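# Unfold the black phone stand and stand it upright

## Task

Open out the black phone stand so that its arm is extended, then leave it standing upright on its base.

## Robot and tools

Robot: two yam_ultra arms, left_arm and right_arm. Each sits on a tilted plate, and both plates hang from one metal frame behind them. Each arm has a parallel gripper whose fingers point along the gripper's +z axis and slide apart along its y axis. end_effector_position is the point between the finger pads, about 1 cm short of the fingertips. Calibrated base poses in the scene frame: left_arm (+0.047, +0.152, +0.208) m, quat_wxyz (+0.944, -0.283, +0.169, -0.019); right_arm (+0.012, -0.194, +0.208) m, quat_wxyz (+0.944, +0.287, +0.162, -0.005).

Frame: every pose, target and reading is in the scene frame. Its origin is at table-top height, halfway between the nominal bases. +z points up, +x points out over the table, and left_arm is on the +y side. Arm names do not match image sides. Reported hand poses can be off by a few centimetres, more at long reach.

Row layout, shared by execute_actions and move: one flat list of 16 numbers covering both arms. First come left_arm's x, y, z (metres, absolute position of end_effector_position), then qw, qx, qy, qz (absolute orientation, w first), then opening. The same 8 follow for right_arm. Send all 16 even when only one arm should move. Opening runs from -1 (closed) to +1 (fully open, 0.094 m) and is an absolute command, not an offset.

execute_actions(actions, cameras): actions is a list of up to 15 actions. Each action is a list of up to 15 rows, and each row lasts one 1/30 s control step. A short action repeats its last row until its 15 steps are used. Any target more than 0.6 m from that gripper's current position, along any of its own axes, gets the action refused for both arms. If the first action fails that check against the latest reported state, the whole call is refused. An empty actions list just returns the current state and images. To hold an arm still, resend the pose it last reported, with the same quaternion every time, plus the opening it should keep. To keep a gripper's orientation, repeat the target quaternion you chose rather than the drifting measured one.

move(target, speed, blend, opening_speed, blocking, cameras): drives each gripper in a straight line from its Hand target to an absolute pose. target is one 16-number row or a list of up to 15 rows, and the whole list must finish within 10 s. There is no 0.6 m limit here. speed is in m/s, from 0.002 to 2.9, default 0.25; turning is capped at twice that in rad/s. Give one value, or one per target. blend (m) rounds corners between listed targets; 0 means stop at each. opening_speed (per second on the -1..+1 scale, at least 0.2) ramps the fingers; use a low value to close gently. A changed opening in a later target is applied only after the arms come to rest there. With blocking=false the call returns after about 0.5 s while the motion continues, and a new move replaces it. Paths do not avoid obstacles or the other arm. Faster motion means more lag, more stray and harder contact. Route around an arm's own base, since passing near it can flip the shoulder posture. The result adds a move: line. done means at rest within 10 mm and 2 degrees. Other outcomes are off_target, moving, held or fault; limits=paced means the pose was clipped, and limits=held means steps were withheld.

wait(seconds, cameras): 0 to 10 s, holding the last commands. A running move keeps going. stop(cameras): brakes a running move, needing some distance to do so. zoom_image(camera, region): enlarges part of the latest image of cam_left_wrist or cam_right_wrist. region is [x0, y0, x1, y1] in pixels, at most 504 by 504. read_manual(section): licence texts only. finished_scene(scene): ends the scene for good. Call it only when the stand is unfolded and upright without the robot touching it.

Results: these give each arm's end_effector_position, end_effector_quat_wxyz, Hand target, Joint positions (the last value is the finger opening in metres) and Joint torques. Torques include gravity and friction, and joints 1 to 3 flip sign past ±28 N m. Results also give grip_measured (same scale as opening; reads up to about 2.7 mm wide when empty) and grip_effort_nm (motor effort, negative when closing; not pad force). Tool commands and step readings of position appear too. Joint velocities may be omitted when negligible. The cameras are cam_left_wrist and cam_right_wrist (896x504 each), and their calibration is given as K, D and T_world_to_cam.

Control notes: each step, the commanded orientation is clipped to within 40 degrees of the measured one. One action may fall short, so send the rest next time. Friction can leave a gripper a centimetre or more from its commanded pose without any contact. Between fingers and grip_measured, squeezing starts about 0.05 below the reading at first touch, and each pad presses with roughly 50 to 64 N. To release, command an opening well above grip_measured. The simulation keeps running while you think.

Avoid: dropping the stand, or letting it go while it is still moving. Avoid anything falling off the table, slams and hard pushes. Avoid any contact or squeeze between the two arms, including one gripper closing on the other's fingers, which can end the scene as a failure. Avoid stretched-out holds or pushing toward unreachable poses: motors heat up, MOTOR HOT appears at 75 °C, an arm folds and idles at 90 °C, and it goes limp at 100 °C. Loose objects may occasionally get a brief push.

Each tool is called after "Request:" as name(argument=value, ...) on one line, values as JSON.

## Session

Request:
execute_actions(actions=[])

Scene clock: 0.00 s.
left_arm: end_effector_position=(+0.2414, +0.6017, +0.2256) grip_measured=+1.000 grip_effort_nm=n/a end_effector_quat_wxyz=(-0.218, +0.661, -0.702, -0.150) | right_arm: end_effector_position=(+0.5184, -0.2888, +0.2609) grip_measured=+1.000 grip_effort_nm=n/a end_effector_quat_wxyz=(+0.129, +0.177, +0.976, +0.008)
Joint positions: left_arm=[1.253 1.094 1.075 -0.366 0.012 -0.377 0.094] | right_arm=[0.253 1.84 1.81 -1.01 0.694 0.331 0.094]
Joint velocities: within noise
Joint torques (N m): no reading
Motor temperatures (°C): left_arm=[27 30 29 30 29 28 26] | right_arm=[29 29 28 29 28 28 28]
Heat: left arm: 30 °C; right arm: 29 °C.
Hand target: left_arm +0.2415, +0.6029, +0.2292; -0.220, +0.661, -0.701, -0.153 | right_arm +0.5183, -0.2871, +0.2636; +0.131, +0.174, +0.976, +0.008
Tool commands: left_gripper/opening=+1.0 right_gripper/opening=+1.0

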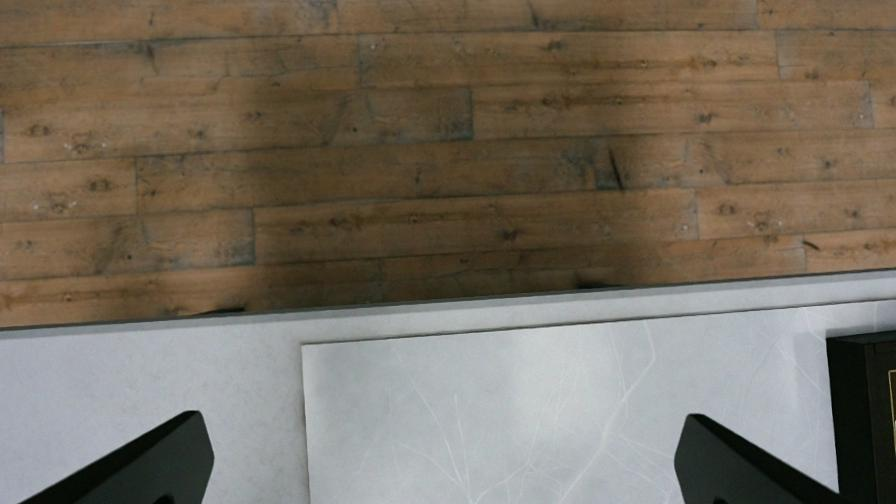

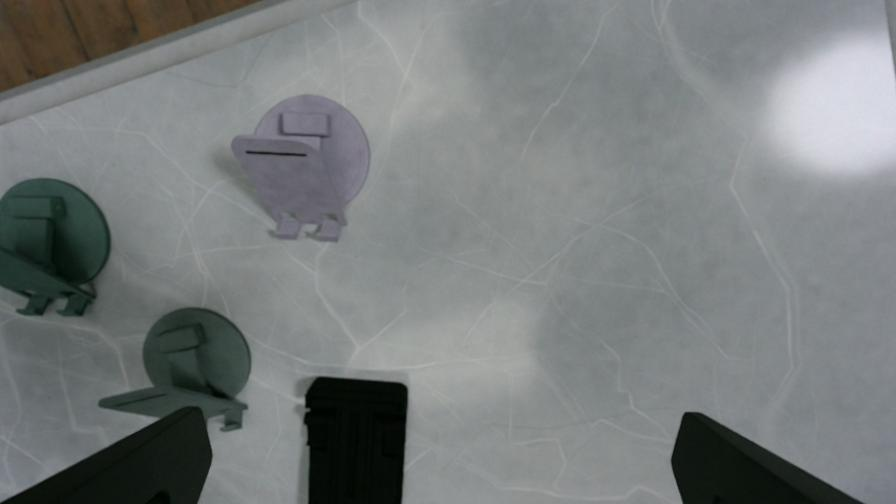

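Request:
move(target=[0.2414,0.6017,0.2256,-0.218,0.661,-0.702,-0.150,1,0.40,-0.25,0.30,0.129,0.177,0.976,0.008,1])

Request:
zoom_image(camera="cam_right_wrist", region=[250, 100, 550, 400])

Scene clock: 3.77 s.
left_arm: end_effector_position=(+0.2414, +0.6017, +0.2256) grip_measured=+1.000 grip_effort_nm=0.017 end_effector_quat_wxyz=(-0.218, +0.661, -0.702, -0.150) | right_arm: end_effector_position=(+0.4053, -0.2476, +0.2972) grip_measured=+1.000 grip_effort_nm=0.046 end_effector_quat_wxyz=(+0.127, +0.179, +0.975, +0.016)
Joint positions: left_arm=[1.253 1.094 1.075 -0.366 0.012 -0.377 0.094] | right_arm=[0.497 1.518 1.368 -1.093 0.779 0.637 0.094]
Joint torques (N m): left_arm=[0.46 -8.05 9.13 1.03 -0.08 -0.01] | right_arm=[5.65 -5.49 3.67 0.27 0.25 0.13]
Heat: left arm: 31 °C; right arm: 29 °C.
Hand target: left_arm +0.2413, +0.6017, +0.2256; -0.218, +0.661, -0.702, -0.150 | right_arm +0.4003, -0.2500, +0.2999; +0.129, +0.177, +0.976, +0.008
Off the commanded pose: left_arm 0.000 m, 0 deg | right_arm 0.006 m, 1 deg.
move: done
cam_right_wrist: T_world_to_cam=[[-0.338767, -0.938271, -0.0698862, -0.0745532], [-0.929739, 0.322442, 0.177812, 0.441039], [-0.144301, 0.125213, -0.98158, 0.471339], [0, 0, 0, 1]] pos_world=[0.45281, -0.271178, 0.379024]

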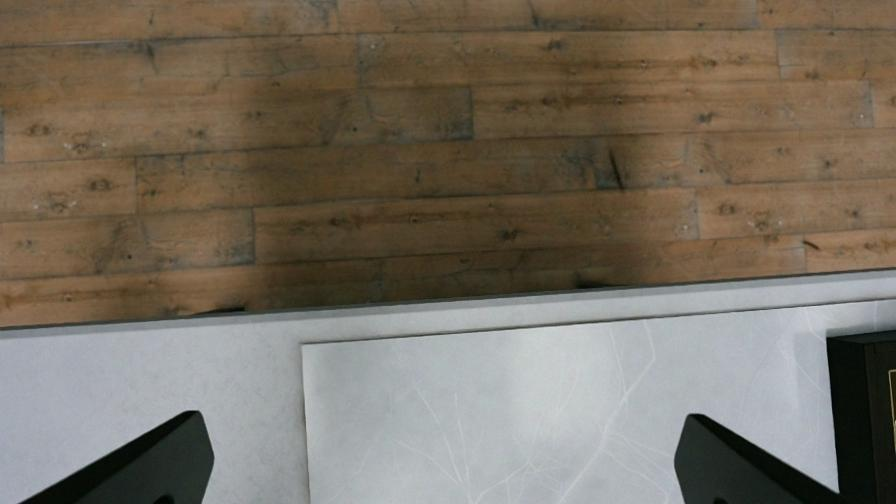

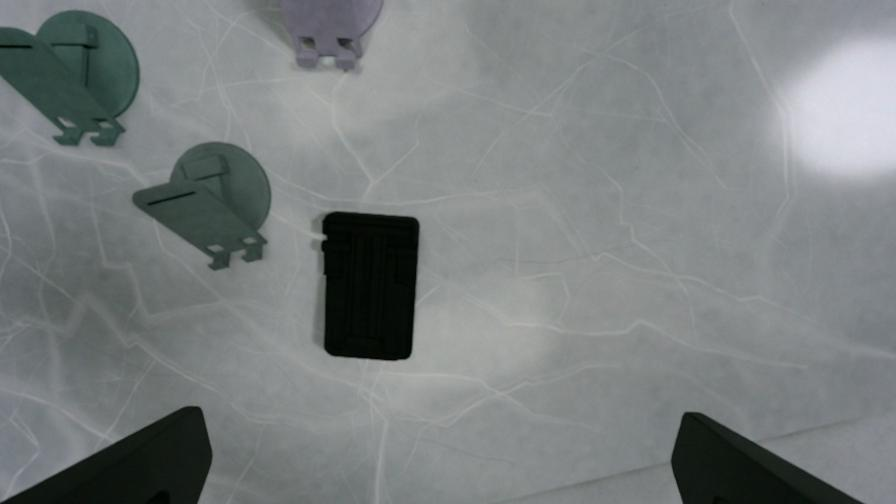

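Scaled by 1.680.

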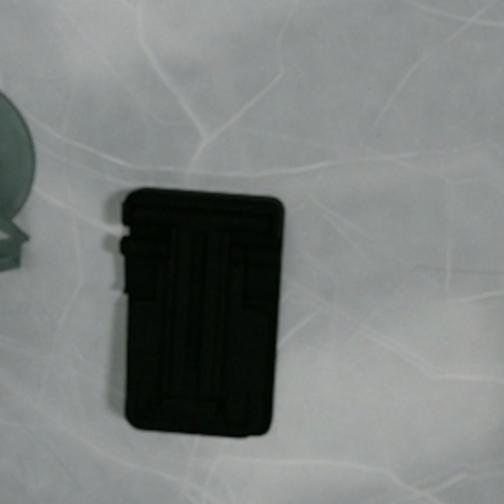

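Request:
move(target=[0.2414,0.6017,0.2256,-0.218,0.661,-0.702,-0.150,1,0.37,-0.155,0.14,0.129,0.177,0.976,0.008,1], cameras=["cam_right_wrist"])

Request:
zoom_image(camera="cam_right_wrist", region=[250, 50, 650, 450])

Request:
move(target=[0.2414,0.6017,0.2256,-0.218,0.661,-0.702,-0.150,1,0.31,-0.27,0.13,0.213,-0.03,0.955,0.2,1], cameras=["cam_right_wrist"])

Scene clock: 14.33 s.
left_arm: end_effector_position=(+0.2414, +0.6017, +0.2256) grip_measured=+1.000 grip_effort_nm=0.017 end_effector_quat_wxyz=(-0.218, +0.661, -0.702, -0.150) | right_arm: end_effector_position=(+0.3741, -0.1581, +0.1476) grip_measured=+1.000 grip_effort_nm=0.042 end_effector_quat_wxyz=(+0.135, +0.182, +0.974, +0.009)
Joint positions: left_arm=[1.253 1.094 1.075 -0.366 0.012 -0.377 0.094] | right_arm=[0.44 1.757 0.865 -0.284 0.779 0.556 0.094]
Joint torques (N m): left_arm=[0.46 -7.98 9.11 1.02 -0.09 -0.02] | right_arm=[4.75 -4.14 2.74 0.74 -0.04 -0.08]
Heat: left arm: 34 °C; right arm: 30 °C.
Hand target: left_arm +0.2413, +0.6017, +0.2256; -0.218, +0.661, -0.702, -0.150 | right_arm +0.3699, -0.1552, +0.1402; +0.129, +0.177, +0.976, +0.008
Off the commanded pose: left_arm 0.000 m, 0 deg | right_arm 0.009 m, 1 deg.
move: done
cam_right_wrist: T_world_to_cam=[[-0.346034, -0.936264, -0.060589, -0.00984784], [-0.929308, 0.33315, 0.159367, 0.41396], [-0.129024, 0.111452, -0.985358, 0.301372], [0, 0, 0, 1]] pos_world=[0.420173, -0.18072, 0.230391]

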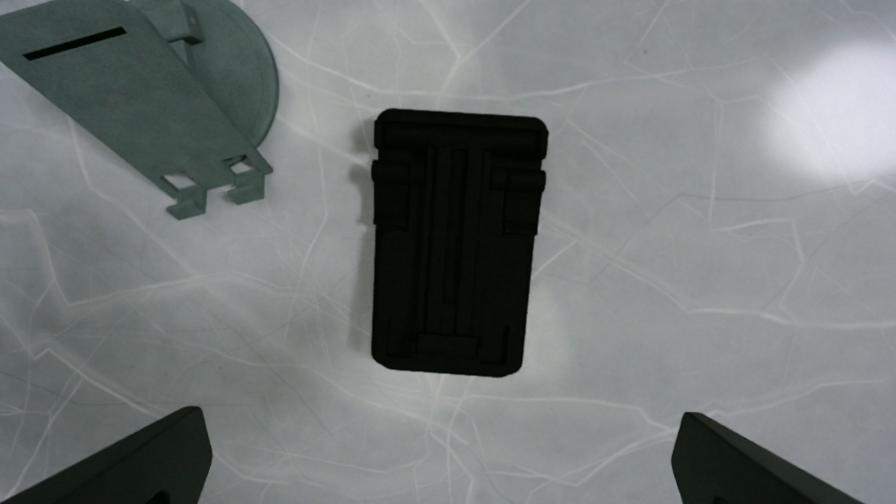

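Scaled by 1.260.

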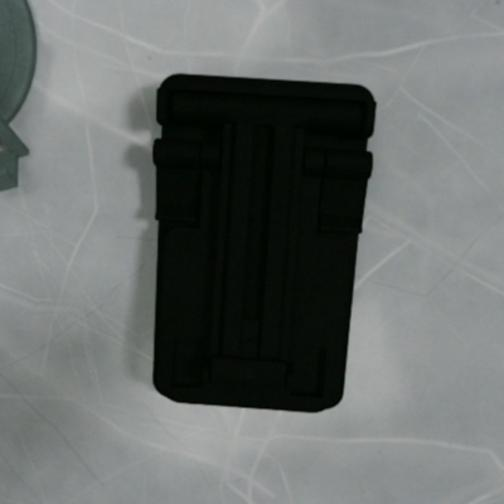

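Scene clock: 16.50 s.
left_arm: end_effector_position=(+0.2414, +0.6017, +0.2256) grip_measured=+1.000 grip_effort_nm=0.012 end_effector_quat_wxyz=(-0.218, +0.661, -0.702, -0.150) | right_arm: end_effector_position=(+0.3060, -0.2710, +0.1254) grip_measured=+1.000 grip_effort_nm=0.042 end_effector_quat_wxyz=(+0.204, -0.024, +0.960, +0.189)
Joint positions: left_arm=[1.253 1.094 1.075 -0.366 0.012 -0.377 0.094] | right_arm=[-0.325 1.172 0.485 -0.167 -0.109 -0.535 0.094]
Joint torques (N m): left_arm=[0.42 -8.02 9.09 1.01 -0.09 -0.02] | right_arm=[1.36 -4.68 3.77 0.3 -0.68 -0.19]
Heat: left arm: 34 °C; right arm: 30 °C.
Hand target: left_arm +0.2413, +0.6017, +0.2256; -0.218, +0.661, -0.702, -0.150 | right_arm +0.3100, -0.2700, +0.1300; +0.213, -0.030, +0.956, +0.200
Off the commanded pose: left_arm 0.000 m, 0 deg | right_arm 0.006 m, 2 deg.
move: done
cam_right_wrist: T_world_to_cam=[[0.130575, -0.929086, -0.346048, -0.248653], [-0.991061, -0.131943, -0.0197138, 0.307165], [-0.0273428, 0.345529, -0.93801, 0.30977], [0, 0, 0, 1]] pos_world=[0.345358, -0.297526, 0.210577]

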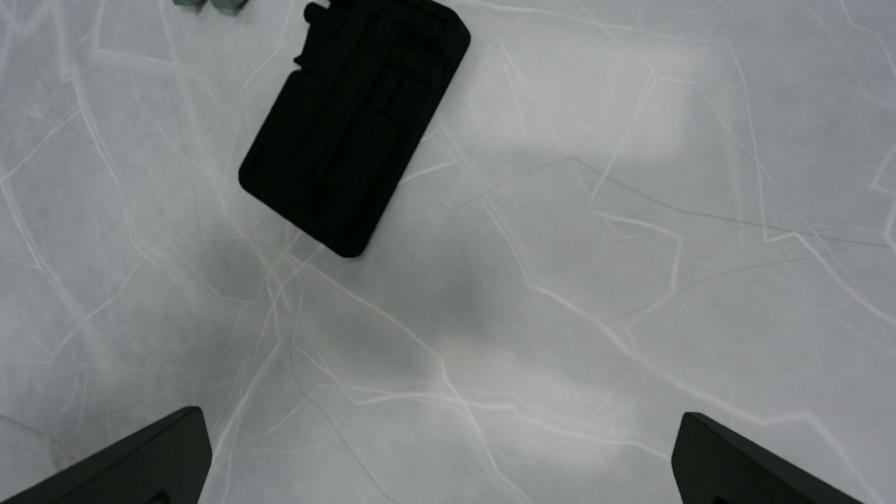

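Request:
move(target=[0.2414,0.6017,0.2256,-0.218,0.661,-0.702,-0.150,1,0.40,-0.33,0.12,0.455,-0.542,0.542,0.455,1], cameras=["cam_right_wrist"])

Request:
zoom_image(camera="cam_right_wrist", region=[250, 150, 650, 450])

Scene clock: 31.37 s.
left_arm: end_effector_position=(+0.2414, +0.6017, +0.2256) grip_measured=+1.000 grip_effort_nm=0.017 end_effector_quat_wxyz=(-0.218, +0.661, -0.702, -0.150) | right_arm: end_effector_position=(+0.4007, -0.3420, +0.1284) grip_measured=+1.000 grip_effort_nm=0.046 end_effector_quat_wxyz=(+0.373, -0.478, +0.694, +0.389)
Joint positions: left_arm=[1.253 1.094 1.075 -0.366 0.012 -0.377 0.094] | right_arm=[-0.611 2.042 1.762 -1.325 -0.689 -2.073 0.094]
Joint torques (N m): left_arm=[0.36 -8.09 9.11 1.03 -0.09 -0.02] | right_arm=[4.55 -7.97 3.92 -1.22 -0.6 -0.19]
Motor temperatures (°C): left_arm=[27 35 32 32 29 28 26] | right_arm=[29 31 28 29 29 28 28]
Heat: left arm: 35 °C; right arm: 31 °C.
Hand target: left_arm +0.2413, +0.6017, +0.2256; -0.218, +0.661, -0.702, -0.150 | right_arm +0.3999, -0.3298, +0.1205; +0.373, -0.476, +0.683, +0.409
Off the commanded pose: left_arm 0.000 m, 0 deg | right_arm 0.015 m, 23 deg.
joint sent to its limit (right arm) — joint 6 (wrist roll), lower limit. The joint targets are off in orientation, not in position.
move: off_target (right_arm)
cam_right_wrist: T_world_to_cam=[[0.954374, -0.243152, -0.173345, -0.44356], [-0.296896, -0.710447, -0.638058, -0.00489202], [0.0319927, 0.660411, -0.750222, 0.399598], [0, 0, 0, 1]] pos_world=[0.409086, -0.375227, 0.219777]

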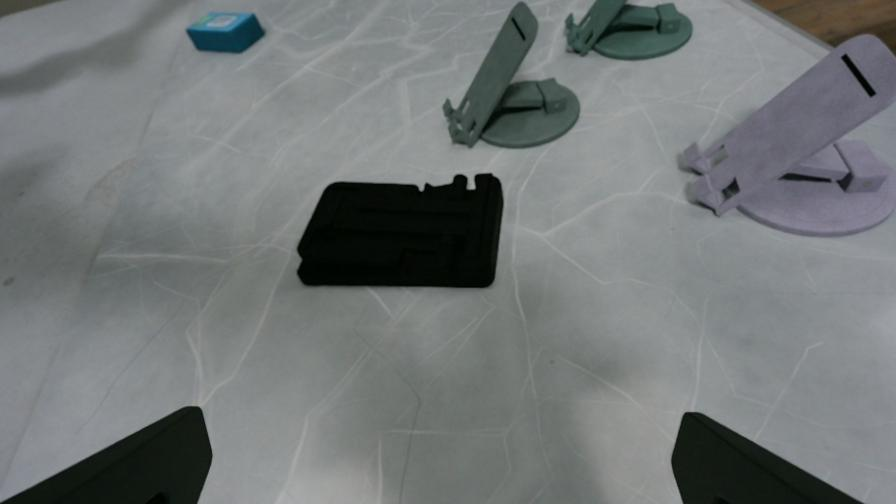

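Scaled by 1.260.

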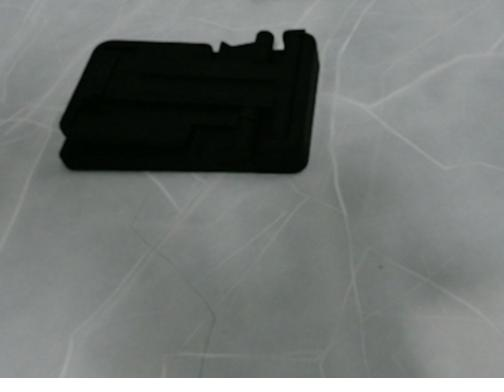

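Request:
move(target=[0.2414,0.6017,0.2256,-0.218,0.661,-0.702,-0.150,1,0.31,-0.25,0.065,0.61,-0.295,0.67,0.29,1], cameras=["cam_right_wrist"])

Request:
zoom_image(camera="cam_right_wrist", region=[250, 50, 650, 350])

Scene clock: 36.20 s.
left_arm: end_effector_position=(+0.2414, +0.6017, +0.2256) grip_measured=+1.000 grip_effort_nm=0.017 end_effector_quat_wxyz=(-0.218, +0.661, -0.702, -0.150) | right_arm: end_effector_position=(+0.3111, -0.2530, +0.0669) grip_measured=+1.000 grip_effort_nm=0.037 end_effector_quat_wxyz=(+0.596, -0.305, +0.688, +0.280)
Joint positions: left_arm=[1.253 1.094 1.075 -0.366 0.012 -0.377 0.094] | right_arm=[-0.817 2.05 0.793 -0.192 -1.248 -2.083 0.094]
Joint torques (N m): left_arm=[0.38 -8.16 9.13 1.06 -0.09 0] | right_arm=[1.44 -4.41 -0.77 -0.51 -0.97 -0.1]
Heat: left arm: 35 °C; right arm: 31 °C.
Hand target: left_arm +0.2413, +0.6017, +0.2256; -0.218, +0.661, -0.702, -0.150 | right_arm +0.3101, -0.2499, +0.0652; +0.608, -0.290, +0.682, +0.285
Off the commanded pose: left_arm 0.000 m, 0 deg | right_arm 0.004 m, 3 deg.
joint sent to its limit (right arm) — joint 6 (wrist roll), lower limit. The joint targets still meet the commanded pose.
move: off_target (right_arm)
cam_right_wrist: T_world_to_cam=[[0.752077, -0.658965, -0.0120463, -0.400141], [-0.356146, -0.390955, -0.848714, 0.105862], [0.554563, 0.642589, -0.528716, 0.115567], [0, 0, 0, 1]] pos_world=[0.27455, -0.296553, 0.146128]

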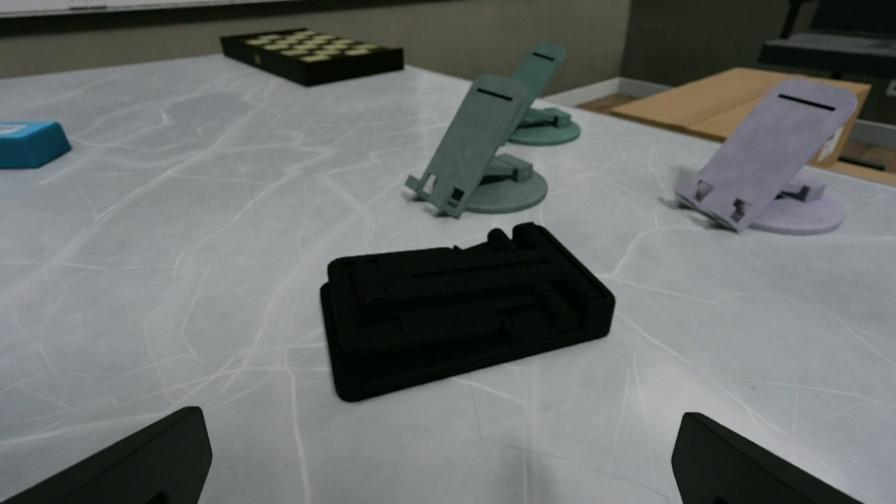

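Scaled by 1.260.

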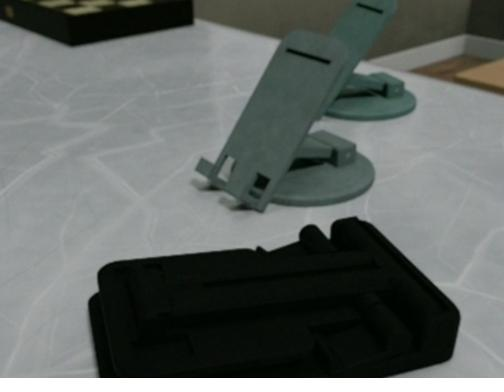

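Request:
move(target=[[0.2414,0.6017,0.2256,-0.218,0.661,-0.702,-0.150,1,0.3,-0.16,0.12,0.335,0.187,0.921,-0.068,1],[0.2414,0.6017,0.2256,-0.218,0.661,-0.702,-0.150,1,0.321,-0.129,0.07,0.335,0.187,0.921,-0.068,1]], cameras=["cam_right_wrist"])

Request:
zoom_image(camera="cam_right_wrist", region=[250, 150, 700, 503])

Scene clock: 65.20 s.
left_arm: end_effector_position=(+0.2414, +0.6017, +0.2256) grip_measured=+1.000 grip_effort_nm=0.017 end_effector_quat_wxyz=(-0.218, +0.661, -0.702, -0.150) | right_arm: end_effector_position=(+0.3249, -0.1307, +0.0762) grip_measured=+1.000 grip_effort_nm=0.037 end_effector_quat_wxyz=(+0.339, +0.193, +0.918, -0.068)
Joint positions: left_arm=[1.253 1.094 1.075 -0.366 0.012 -0.377 0.094] | right_arm=[0.507 2.41 0.437 1.377 1.057 0.136 0.094]
Joint torques (N m): left_arm=[0.46 -8.02 9.11 1.03 -0.09 -0.03] | right_arm=[4.63 -3.41 0.23 1.21 -0.01 -0.1]
Heat: left arm: 36 °C; right arm: 31 °C.
Hand target: left_arm +0.2413, +0.6017, +0.2256; -0.218, +0.661, -0.702, -0.150 | right_arm +0.3209, -0.1291, +0.0702; +0.335, +0.187, +0.921, -0.068
Off the commanded pose: left_arm 0.000 m, 0 deg | right_arm 0.008 m, 1 deg.
move: done
cam_right_wrist: T_world_to_cam=[[-0.39751, -0.917589, 0.00412881, 0.00860973], [-0.881661, 0.380691, -0.278834, 0.394652], [0.254283, -0.114479, -0.96033, 0.0657835], [0, 0, 0, 1]] pos_world=[0.334644, -0.134809, 0.173181]

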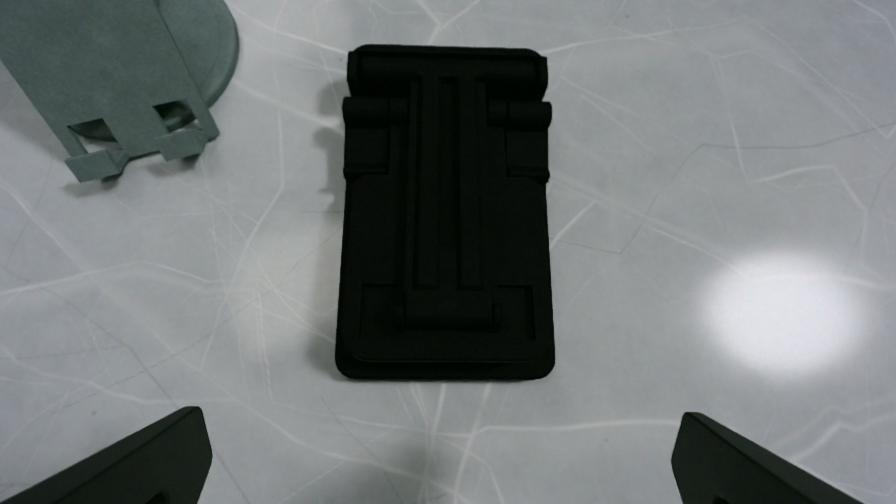

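Scaled by 1.120.

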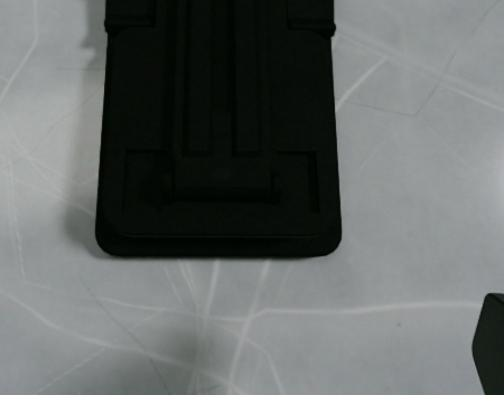

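Request:
move(target=[0.2414,0.6017,0.2256,-0.218,0.661,-0.702,-0.150,1,0.357,-0.144,0.018,0.335,0.187,0.921,-0.068,1], speed=0.1, cameras=["cam_right_wrist"])

Request:
zoom_image(camera="cam_right_wrist", region=[200, 150, 700, 503])

Scene clock: 70.07 s.
left_arm: end_effector_position=(+0.2414, +0.6017, +0.2256) grip_measured=+1.000 grip_effort_nm=0.022 end_effector_quat_wxyz=(-0.218, +0.661, -0.702, -0.150) | right_arm: end_effector_position=(+0.3573, -0.1463, +0.0212) grip_measured=+1.000 grip_effort_nm=0.042 end_effector_quat_wxyz=(+0.327, +0.184, +0.924, -0.074)
Joint positions: left_arm=[1.253 1.094 1.075 -0.366 0.012 -0.377 0.094] | right_arm=[0.291 2.546 0.589 1.481 0.879 -0.049 0.094]
Joint torques (N m): left_arm=[0.44 -8.01 9.17 1.01 -0.08 -0.03] | right_arm=[5.31 -4.19 -0.02 1.62 -0.18 -0.11]
Heat: left arm: 36 °C; right arm: 31 °C.
Hand target: left_arm +0.2413, +0.6017, +0.2256; -0.218, +0.661, -0.702, -0.150 | right_arm +0.3569, -0.1441, +0.0182; +0.334, +0.187, +0.921, -0.068
Off the commanded pose: left_arm 0.000 m, 0 deg | right_arm 0.004 m, 1 deg.
move: done
cam_right_wrist: T_world_to_cam=[[-0.384695, -0.922662, 0.0265446, 0.0016595], [-0.894698, 0.365656, -0.256538, 0.415866], [0.226992, -0.122438, -0.96617, 0.0115785], [0, 0, 0, 1]] pos_world=[0.370085, -0.149115, 0.117828]

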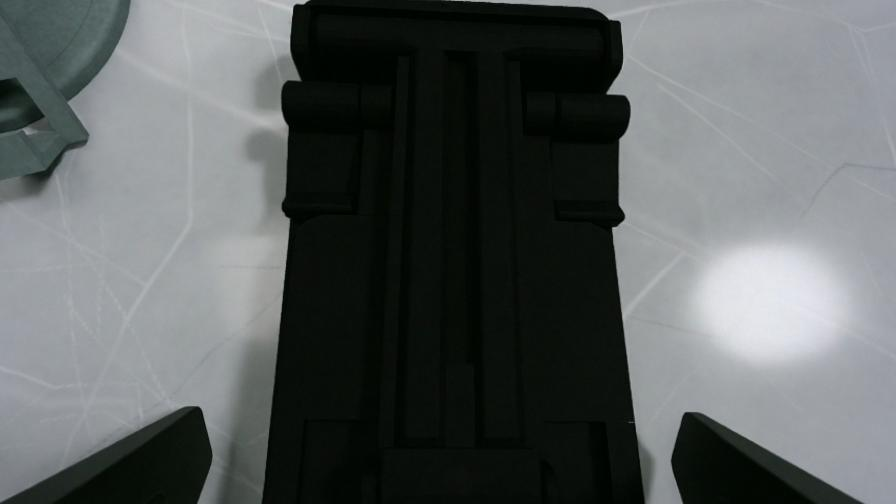

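Scaled by 1.008.

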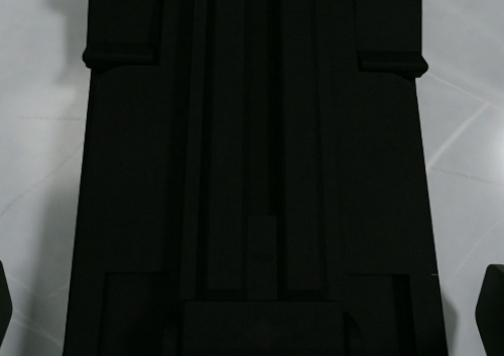

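Request:
move(target=[0.2414,0.6017,0.2256,-0.218,0.661,-0.702,-0.150,1,0.355,-0.146,0.018,0.335,0.187,0.921,-0.068,0.3], speed=0.1, opening_speed=0.4, cameras=["cam_right_wrist"])

Request:
zoom_image(camera="cam_right_wrist", region=[200, 300, 700, 503])

Scene clock: 74.80 s.
left_arm: end_effector_position=(+0.2414, +0.6017, +0.2256) grip_measured=+1.000 grip_effort_nm=0.017 end_effector_quat_wxyz=(-0.218, +0.661, -0.702, -0.150) | right_arm: end_effector_position=(+0.3576, -0.1463, +0.0209) grip_measured=+0.477 grip_effort_nm=-0.974 end_effector_quat_wxyz=(+0.327, +0.182, +0.924, -0.074)
Joint positions: left_arm=[1.253 1.094 1.075 -0.366 0.012 -0.377 0.094] | right_arm=[0.289 2.546 0.589 1.481 0.875 -0.053 0.069]
Joint torques (N m): left_arm=[0.44 -8.01 9.07 1 -0.08 -0.03] | right_arm=[5.03 -3.95 -0.88 1.75 -0.19 -0.04]
Heat: left arm: 36 °C; right arm: 31 °C.
Hand target: left_arm +0.2413, +0.6017, +0.2256; -0.218, +0.661, -0.702, -0.150 | right_arm +0.3549, -0.1461, +0.0181; +0.333, +0.187, +0.921, -0.068
Off the commanded pose: left_arm 0.000 m, 0 deg | right_arm 0.004 m, 1 deg.
move: done
cam_right_wrist: T_world_to_cam=[[-0.381139, -0.924141, 0.0264046, 0.000250941], [-0.896143, 0.362269, -0.256297, 0.416058], [0.227289, -0.121347, -0.966237, 0.0112822], [0, 0, 0, 1]] pos_world=[0.370379, -0.149124, 0.117529]

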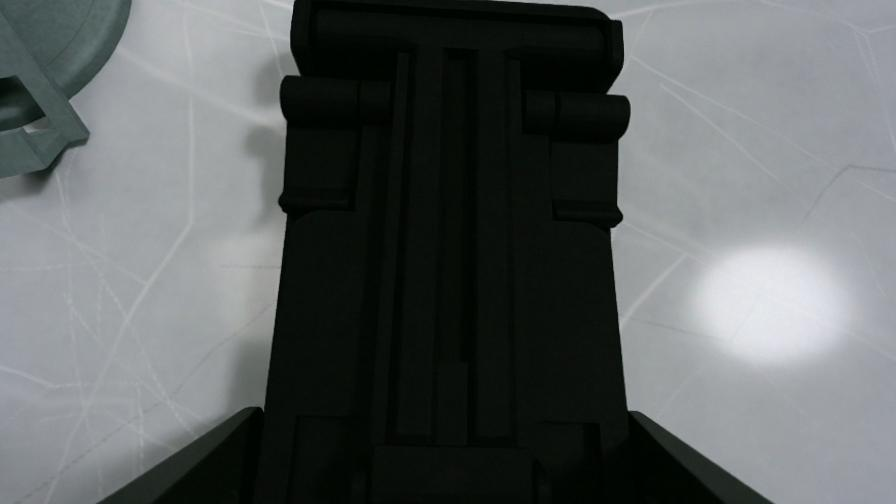

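Scaled by 1.008.

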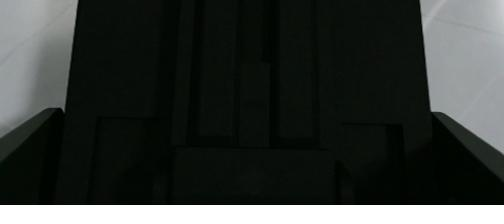

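Request:
move(target=[0.2414,0.6017,0.2256,-0.218,0.661,-0.702,-0.150,1,0.361,-0.148,0.051,0.170,0.196,0.965,-0.035,0.3], speed=0.06, cameras=["cam_right_wrist"])

Request:
zoom_image(camera="cam_right_wrist", region=[200, 0, 700, 503])

Scene clock: 81.50 s.
left_arm: end_effector_position=(+0.2414, +0.6017, +0.2256) grip_measured=+1.000 grip_effort_nm=0.012 end_effector_quat_wxyz=(-0.218, +0.661, -0.702, -0.150) | right_arm: end_effector_position=(+0.3596, -0.1525, +0.0444) grip_measured=+0.477 grip_effort_nm=-0.989 end_effector_quat_wxyz=(+0.171, +0.198, +0.964, -0.045)
Joint positions: left_arm=[1.253 1.094 1.075 -0.366 0.012 -0.377 0.094] | right_arm=[0.305 2.117 0.714 0.414 0.845 0.358 0.069]
Joint torques (N m): left_arm=[0.46 -8.03 9.06 1 -0.08 -0.01] | right_arm=[7.16 -8.5 1.7 0.19 -0.06 0.11]
Heat: left arm: 36 °C; right arm: 31 °C.
Hand target: left_arm +0.2413, +0.6017, +0.2256; -0.218, +0.661, -0.702, -0.150 | right_arm +0.3610, -0.1481, +0.0509; +0.171, +0.196, +0.965, -0.035
Off the commanded pose: left_arm 0.000 m, 0 deg | right_arm 0.008 m, 1 deg.
move: done
cam_right_wrist: T_world_to_cam=[[-0.391462, -0.919791, 0.0272398, -0.000967508], [-0.917254, 0.392405, 0.0682872, 0.423884], [-0.0734989, 0.00174605, -0.997294, 0.161136], [0, 0, 0, 1]] pos_world=[0.400274, -0.167505, 0.13178]

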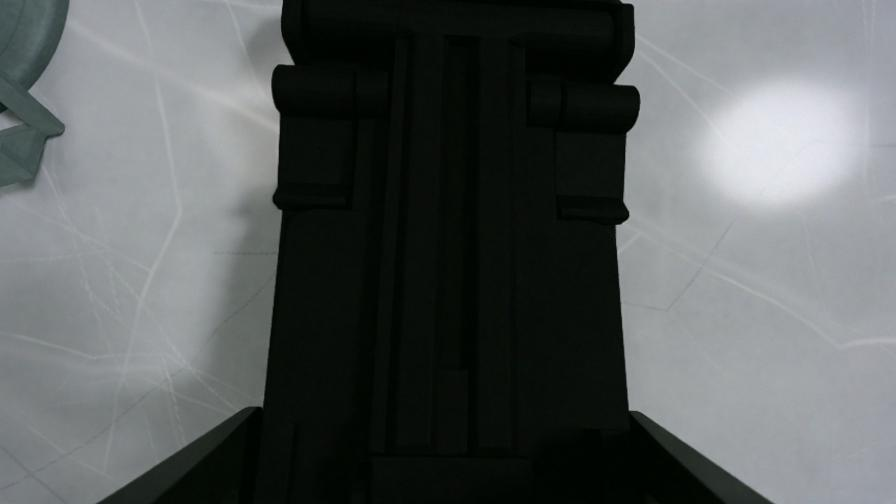

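Scaled by 1.002.

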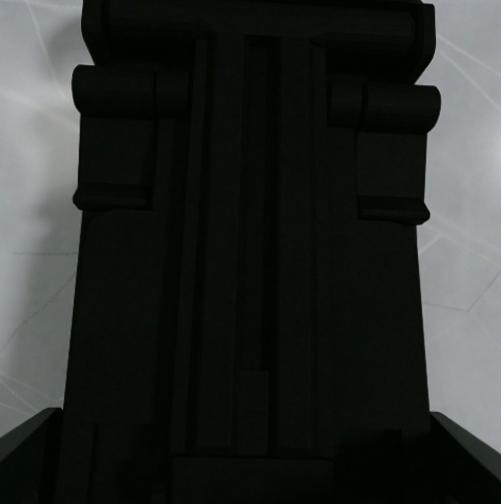

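Request:
move(target=[[0.30,0.3,0.2,-0.1,0.5,0.85,0.0,1,0.361,-0.148,0.051,0.170,0.196,0.965,-0.035,0.3],[0.31,0.10,0.10,0.527,0.397,0.687,-0.305,1,0.361,-0.148,0.051,0.170,0.196,0.965,-0.035,0.3]], cameras=["cam_left_wrist"])

Request:
zoom_image(camera="cam_left_wrist", region=[250, 50, 650, 400])

Scene clock: 94.13 s.
left_arm: end_effector_position=(+0.3110, +0.1022, +0.0988) grip_measured=+1.000 grip_effort_nm=0.007 end_effector_quat_wxyz=(+0.520, +0.408, +0.690, -0.295) | right_arm: end_effector_position=(+0.3595, -0.1525, +0.0443) grip_measured=+0.477 grip_effort_nm=-0.979 end_effector_quat_wxyz=(+0.171, +0.198, +0.964, -0.045)
Joint positions: left_arm=[0.531 1.88 0.345 0.451 0.963 1.703 0.094] | right_arm=[0.305 2.117 0.714 0.413 0.845 0.359 0.069]
Joint torques (N m): left_arm=[-1.69 -3.75 -0.8 -0.15 0.88 -0.07] | right_arm=[6.99 -7.99 1.94 0.25 -0.02 0.13]
Heat: left arm: 35 °C; right arm: 33 °C.
Hand target: left_arm +0.3100, +0.1001, +0.1000; +0.527, +0.397, +0.687, -0.305 | right_arm +0.3609, -0.1481, +0.0509; +0.171, +0.196, +0.965, -0.035
Off the commanded pose: left_arm 0.003 m, 2 deg | right_arm 0.008 m, 1 deg.
move: done
cam_left_wrist: T_world_to_cam=[[-0.859551, -0.511051, 0.000129497, 0.318011], [-0.34028, 0.572138, -0.746236, 0.16258], [0.38129, -0.641471, -0.665682, 0.0988962], [0, 0, 0, 1]] pos_world=[0.290961, 0.132941, 0.187115]

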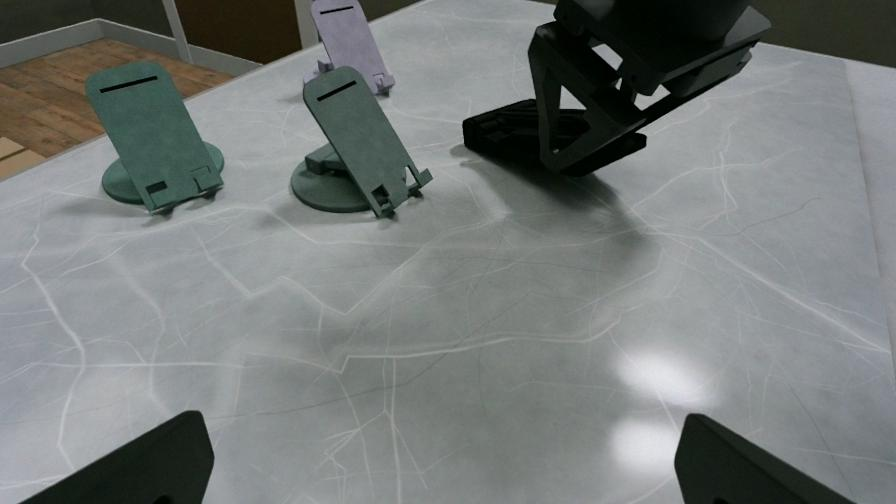

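Scaled by 1.260.

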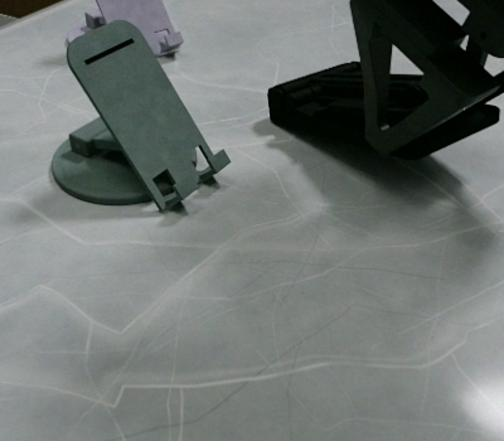

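Request:
move(target=[[0.31,0.10,0.10,0.527,0.397,0.687,-0.305,1,0.356,-0.147,0.0175,0.335,0.187,0.921,-0.068,0.3],[0.31,0.10,0.10,0.527,0.397,0.687,-0.305,1,0.356,-0.147,0.0175,0.335,0.187,0.921,-0.068,0.7],[0.31,0.10,0.10,0.527,0.397,0.687,-0.305,1,0.351,-0.144,0.029,0.335,0.187,0.921,-0.068,0.3]], speed=0.06, opening_speed=0.5)

Request:
zoom_image(camera="cam_left_wrist", region=[450, 50, 700, 250])

Request:
move(target=[0.31,0.10,0.10,0.527,0.397,0.687,-0.305,1,0.355,-0.145,0.065,0.170,0.196,0.965,-0.035,0.3], speed=0.06)

Request:
zoom_image(camera="cam_left_wrist", region=[450, 50, 700, 250])

Scene clock: 104.97 s.
left_arm: end_effector_position=(+0.3113, +0.1023, +0.0988) grip_measured=+1.000 grip_effort_nm=0.012 end_effector_quat_wxyz=(+0.520, +0.407, +0.690, -0.295) | right_arm: end_effector_position=(+0.3486, -0.1452, +0.0226) grip_measured=+0.466 grip_effort_nm=-0.979 end_effector_quat_wxyz=(+0.321, +0.172, +0.928, -0.072)
Joint positions: left_arm=[0.531 1.88 0.345 0.453 0.963 1.702 0.094] | right_arm=[0.3 2.542 0.558 1.482 0.877 -0.051 0.069]
Joint torques (N m): left_arm=[-1.73 -3.79 -0.81 -0.18 0.9 -0.08] | right_arm=[6.9 -5.76 -0.7 1.52 0.07 0.14]
Heat: left arm: 34 °C; right arm: 32 °C.
Hand target: left_arm +0.3100, +0.1001, +0.1000; +0.527, +0.397, +0.687, -0.305 | right_arm +0.3510, -0.1441, +0.0289; +0.334, +0.187, +0.921, -0.068
Off the commanded pose: left_arm 0.003 m, 2 deg | right_arm 0.007 m, 3 deg.
move: off_target (right_arm); target 3's new opening was sent with right_arm's hand 0.007 m and 3 deg from that target
cam_left_wrist: T_world_to_cam=[[-0.859009, -0.51196, -0.000593507, 0.318334], [-0.340176, 0.571641, -0.746664, 0.162782], [0.382601, -0.641189, -0.665201, 0.0984422], [0, 0, 0, 1]] pos_world=[0.291162, 0.133042, 0.187216]
cam_right_wrist: T_world_to_cam=[[-0.361766, -0.931669, 0.0334454, -0.0102239], [-0.906996, 0.343436, -0.243742, 0.408736], [0.215601, -0.118513, -0.969263, 0.0196959], [0, 0, 0, 1]] pos_world=[0.362776, -0.147566, 0.119059]

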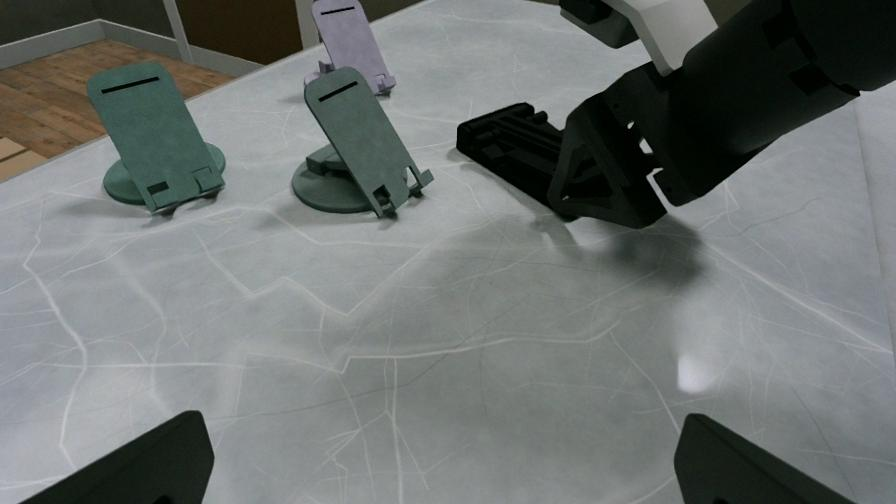

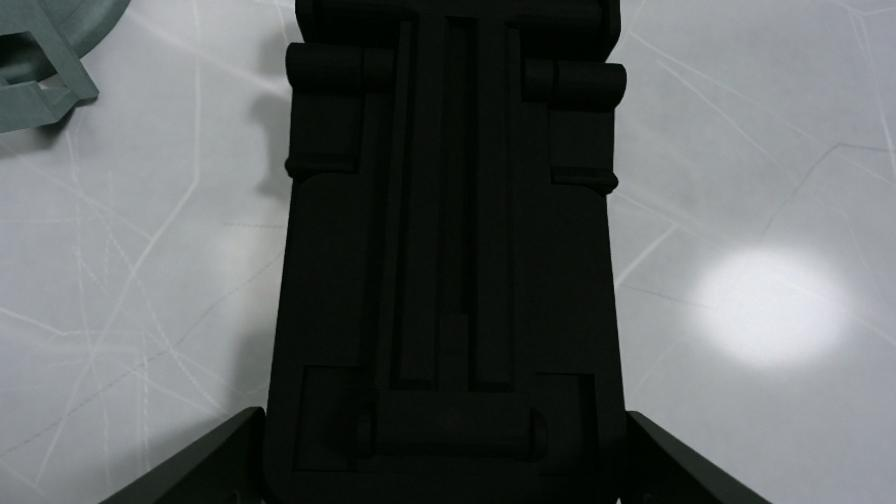

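Scaled by 2.016.

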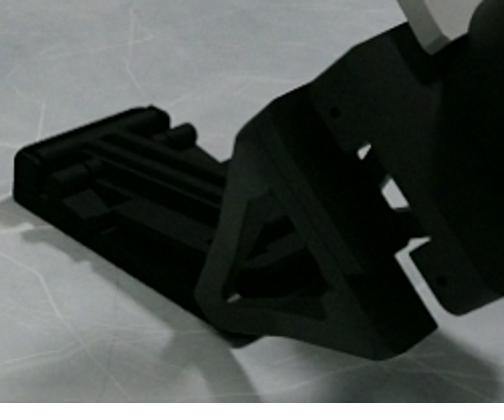

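Scene clock: 108.57 s.
left_arm: end_effector_position=(+0.3114, +0.1023, +0.0988) grip_measured=+1.000 grip_effort_nm=0.007 end_effector_quat_wxyz=(+0.520, +0.407, +0.690, -0.295) | right_arm: end_effector_position=(+0.3471, -0.1490, +0.0549) grip_measured=+0.465 grip_effort_nm=-0.984 end_effector_quat_wxyz=(+0.161, +0.189, +0.968, -0.047)
Joint positions: left_arm=[0.531 1.88 0.345 0.453 0.963 1.702 0.094] | right_arm=[0.344 2.077 0.693 0.325 0.862 0.411 0.069]
Joint torques (N m): left_arm=[-1.77 -3.82 -0.77 -0.14 0.89 -0.08] | right_arm=[7.16 -8.34 2.26 0.35 0.03 0.15]
Heat: left arm: 34 °C; right arm: 33 °C.
Hand target: left_arm +0.3100, +0.1001, +0.1000; +0.527, +0.397, +0.687, -0.305 | right_arm +0.3548, -0.1450, +0.0648; +0.170, +0.196, +0.965, -0.035
Off the commanded pose: left_arm 0.003 m, 2 deg | right_arm 0.013 m, 2 deg.
move: off_target (right_arm)
cam_left_wrist: T_world_to_cam=[[-0.858984, -0.512001, -0.00100314, 0.318459], [-0.339923, 0.571752, -0.746694, 0.162642], [0.382881, -0.641058, -0.665167, 0.0984009], [0, 0, 0, 1]] pos_world=[0.291161, 0.133141, 0.187216]
cam_right_wrist: T_world_to_cam=[[-0.374502, -0.92642, 0.0386579, -0.0104275], [-0.922162, 0.376484, 0.0887477, 0.408494], [-0.0967717, -0.00241266, -0.995304, 0.177995], [0, 0, 0, 1]] pos_world=[0.390017, -0.163022, 0.141309]

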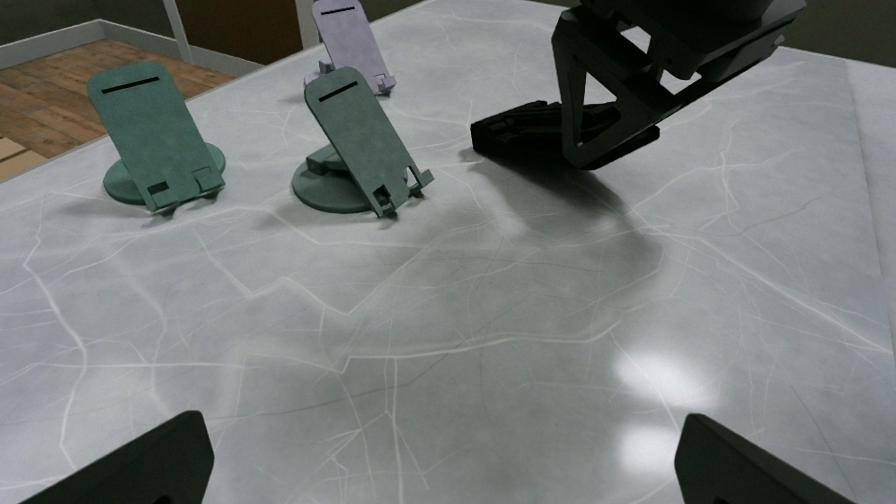

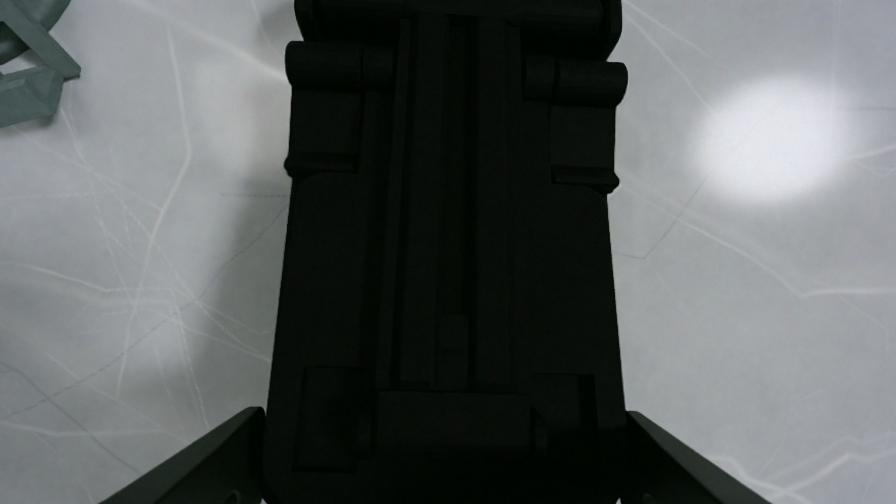

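Scaled by 2.016.

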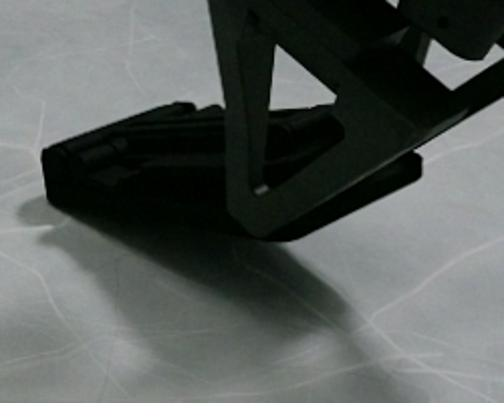

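Request:
move(target=[[0.27,0.22,0.15,0.1,-0.5,0.85,0.08,1,0.355,-0.148,0.075,0.335,0.187,0.921,-0.068,0.3],[0.27,0.22,0.15,0.1,-0.5,0.85,0.08,1,0.37,-0.14,0.075,0.338,-0.147,0.929,0.053,0.3],[0.27,0.22,0.15,0.1,-0.5,0.85,0.08,1,0.38,-0.12,0.075,0.296,-0.470,0.814,0.171,0.3],[0.27,0.22,0.15,0.1,-0.5,0.85,0.08,1,0.38,-0.12,0.035,0.296,-0.470,0.814,0.171,0.3]], speed=0.15)

Scene clock: 139.50 s.
left_arm: end_effector_position=(+0.2664, +0.2172, +0.1487) grip_measured=+1.000 grip_effort_nm=0.007 end_effector_quat_wxyz=(+0.099, -0.499, +0.858, +0.075) | right_arm: end_effector_position=(+0.3606, -0.1403, +0.0677) grip_measured=+0.465 grip_effort_nm=-0.979 end_effector_quat_wxyz=(+0.324, -0.133, +0.936, +0.037)
Joint positions: left_arm=[-0.341 1.238 0.456 -0.625 -0.907 -1.369 0.094] | right_arm=[0.194 2.075 0.388 1.086 0.398 -0.549 0.069]
Joint torques (N m): left_arm=[-1.26 -1.57 7.87 -0.19 -0.26 -0.11] | right_arm=[4.11 -7.73 0.79 0.97 -0.57 -0.08]
Heat: left arm: 32 °C; right arm: 32 °C.
Hand target: left_arm +0.2699, +0.2199, +0.1500; +0.101, -0.503, +0.855, +0.080 | right_arm +0.3693, -0.1405, +0.0751; +0.339, -0.131, +0.930, +0.047
Off the commanded pose: left_arm 0.005 m, 1 deg | right_arm 0.043 m, 44 deg.
move: off_target (right_arm; path cut at 10 s); path passed 1 of 4 targets
cam_left_wrist: T_world_to_cam=[[0.881801, -0.469964, -0.0395087, -0.128356], [-0.455159, -0.869969, 0.189695, 0.323517], [-0.123521, -0.14929, -0.981048, 0.297466], [0, 0, 0, 1]] pos_world=[0.29718, 0.265535, 0.225387]
cam_right_wrist: T_world_to_cam=[[0.276333, -0.960733, 0.0251502, -0.236382], [-0.931896, -0.274253, -0.237393, 0.350743], [0.234969, 0.0421623, -0.971088, 0.0771021], [0, 0, 0, 1]] pos_world=[0.374059, -0.134159, 0.164082]

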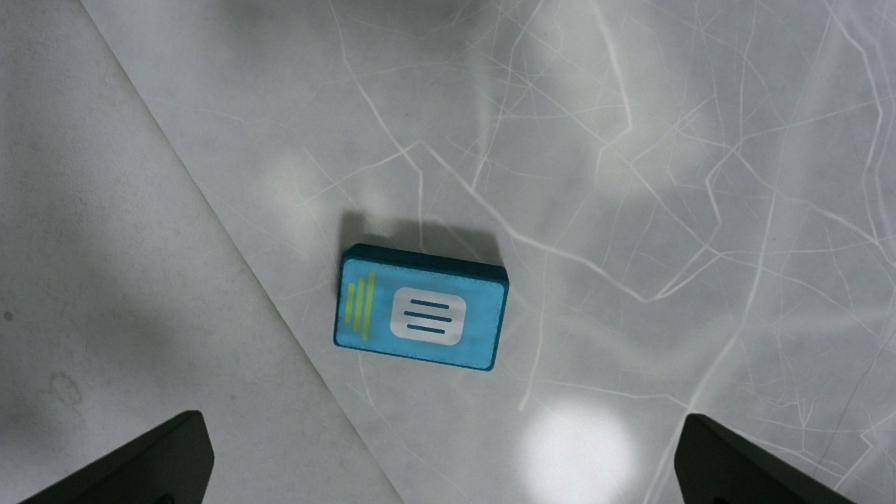

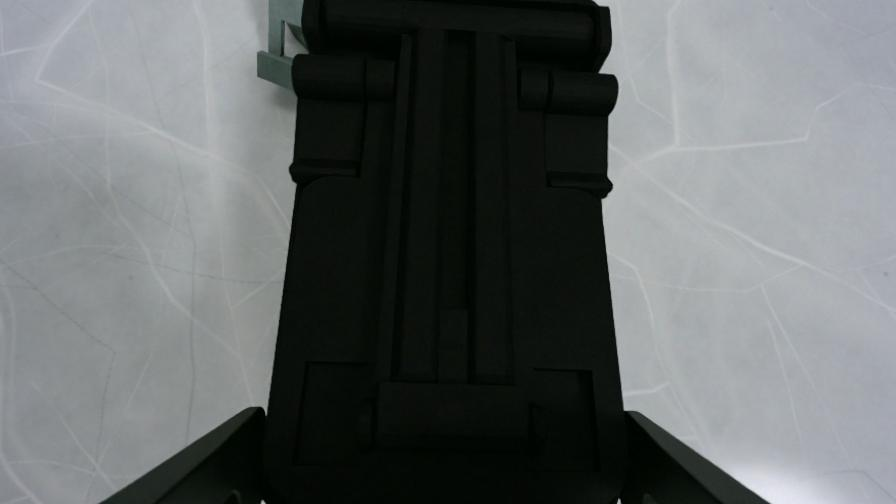

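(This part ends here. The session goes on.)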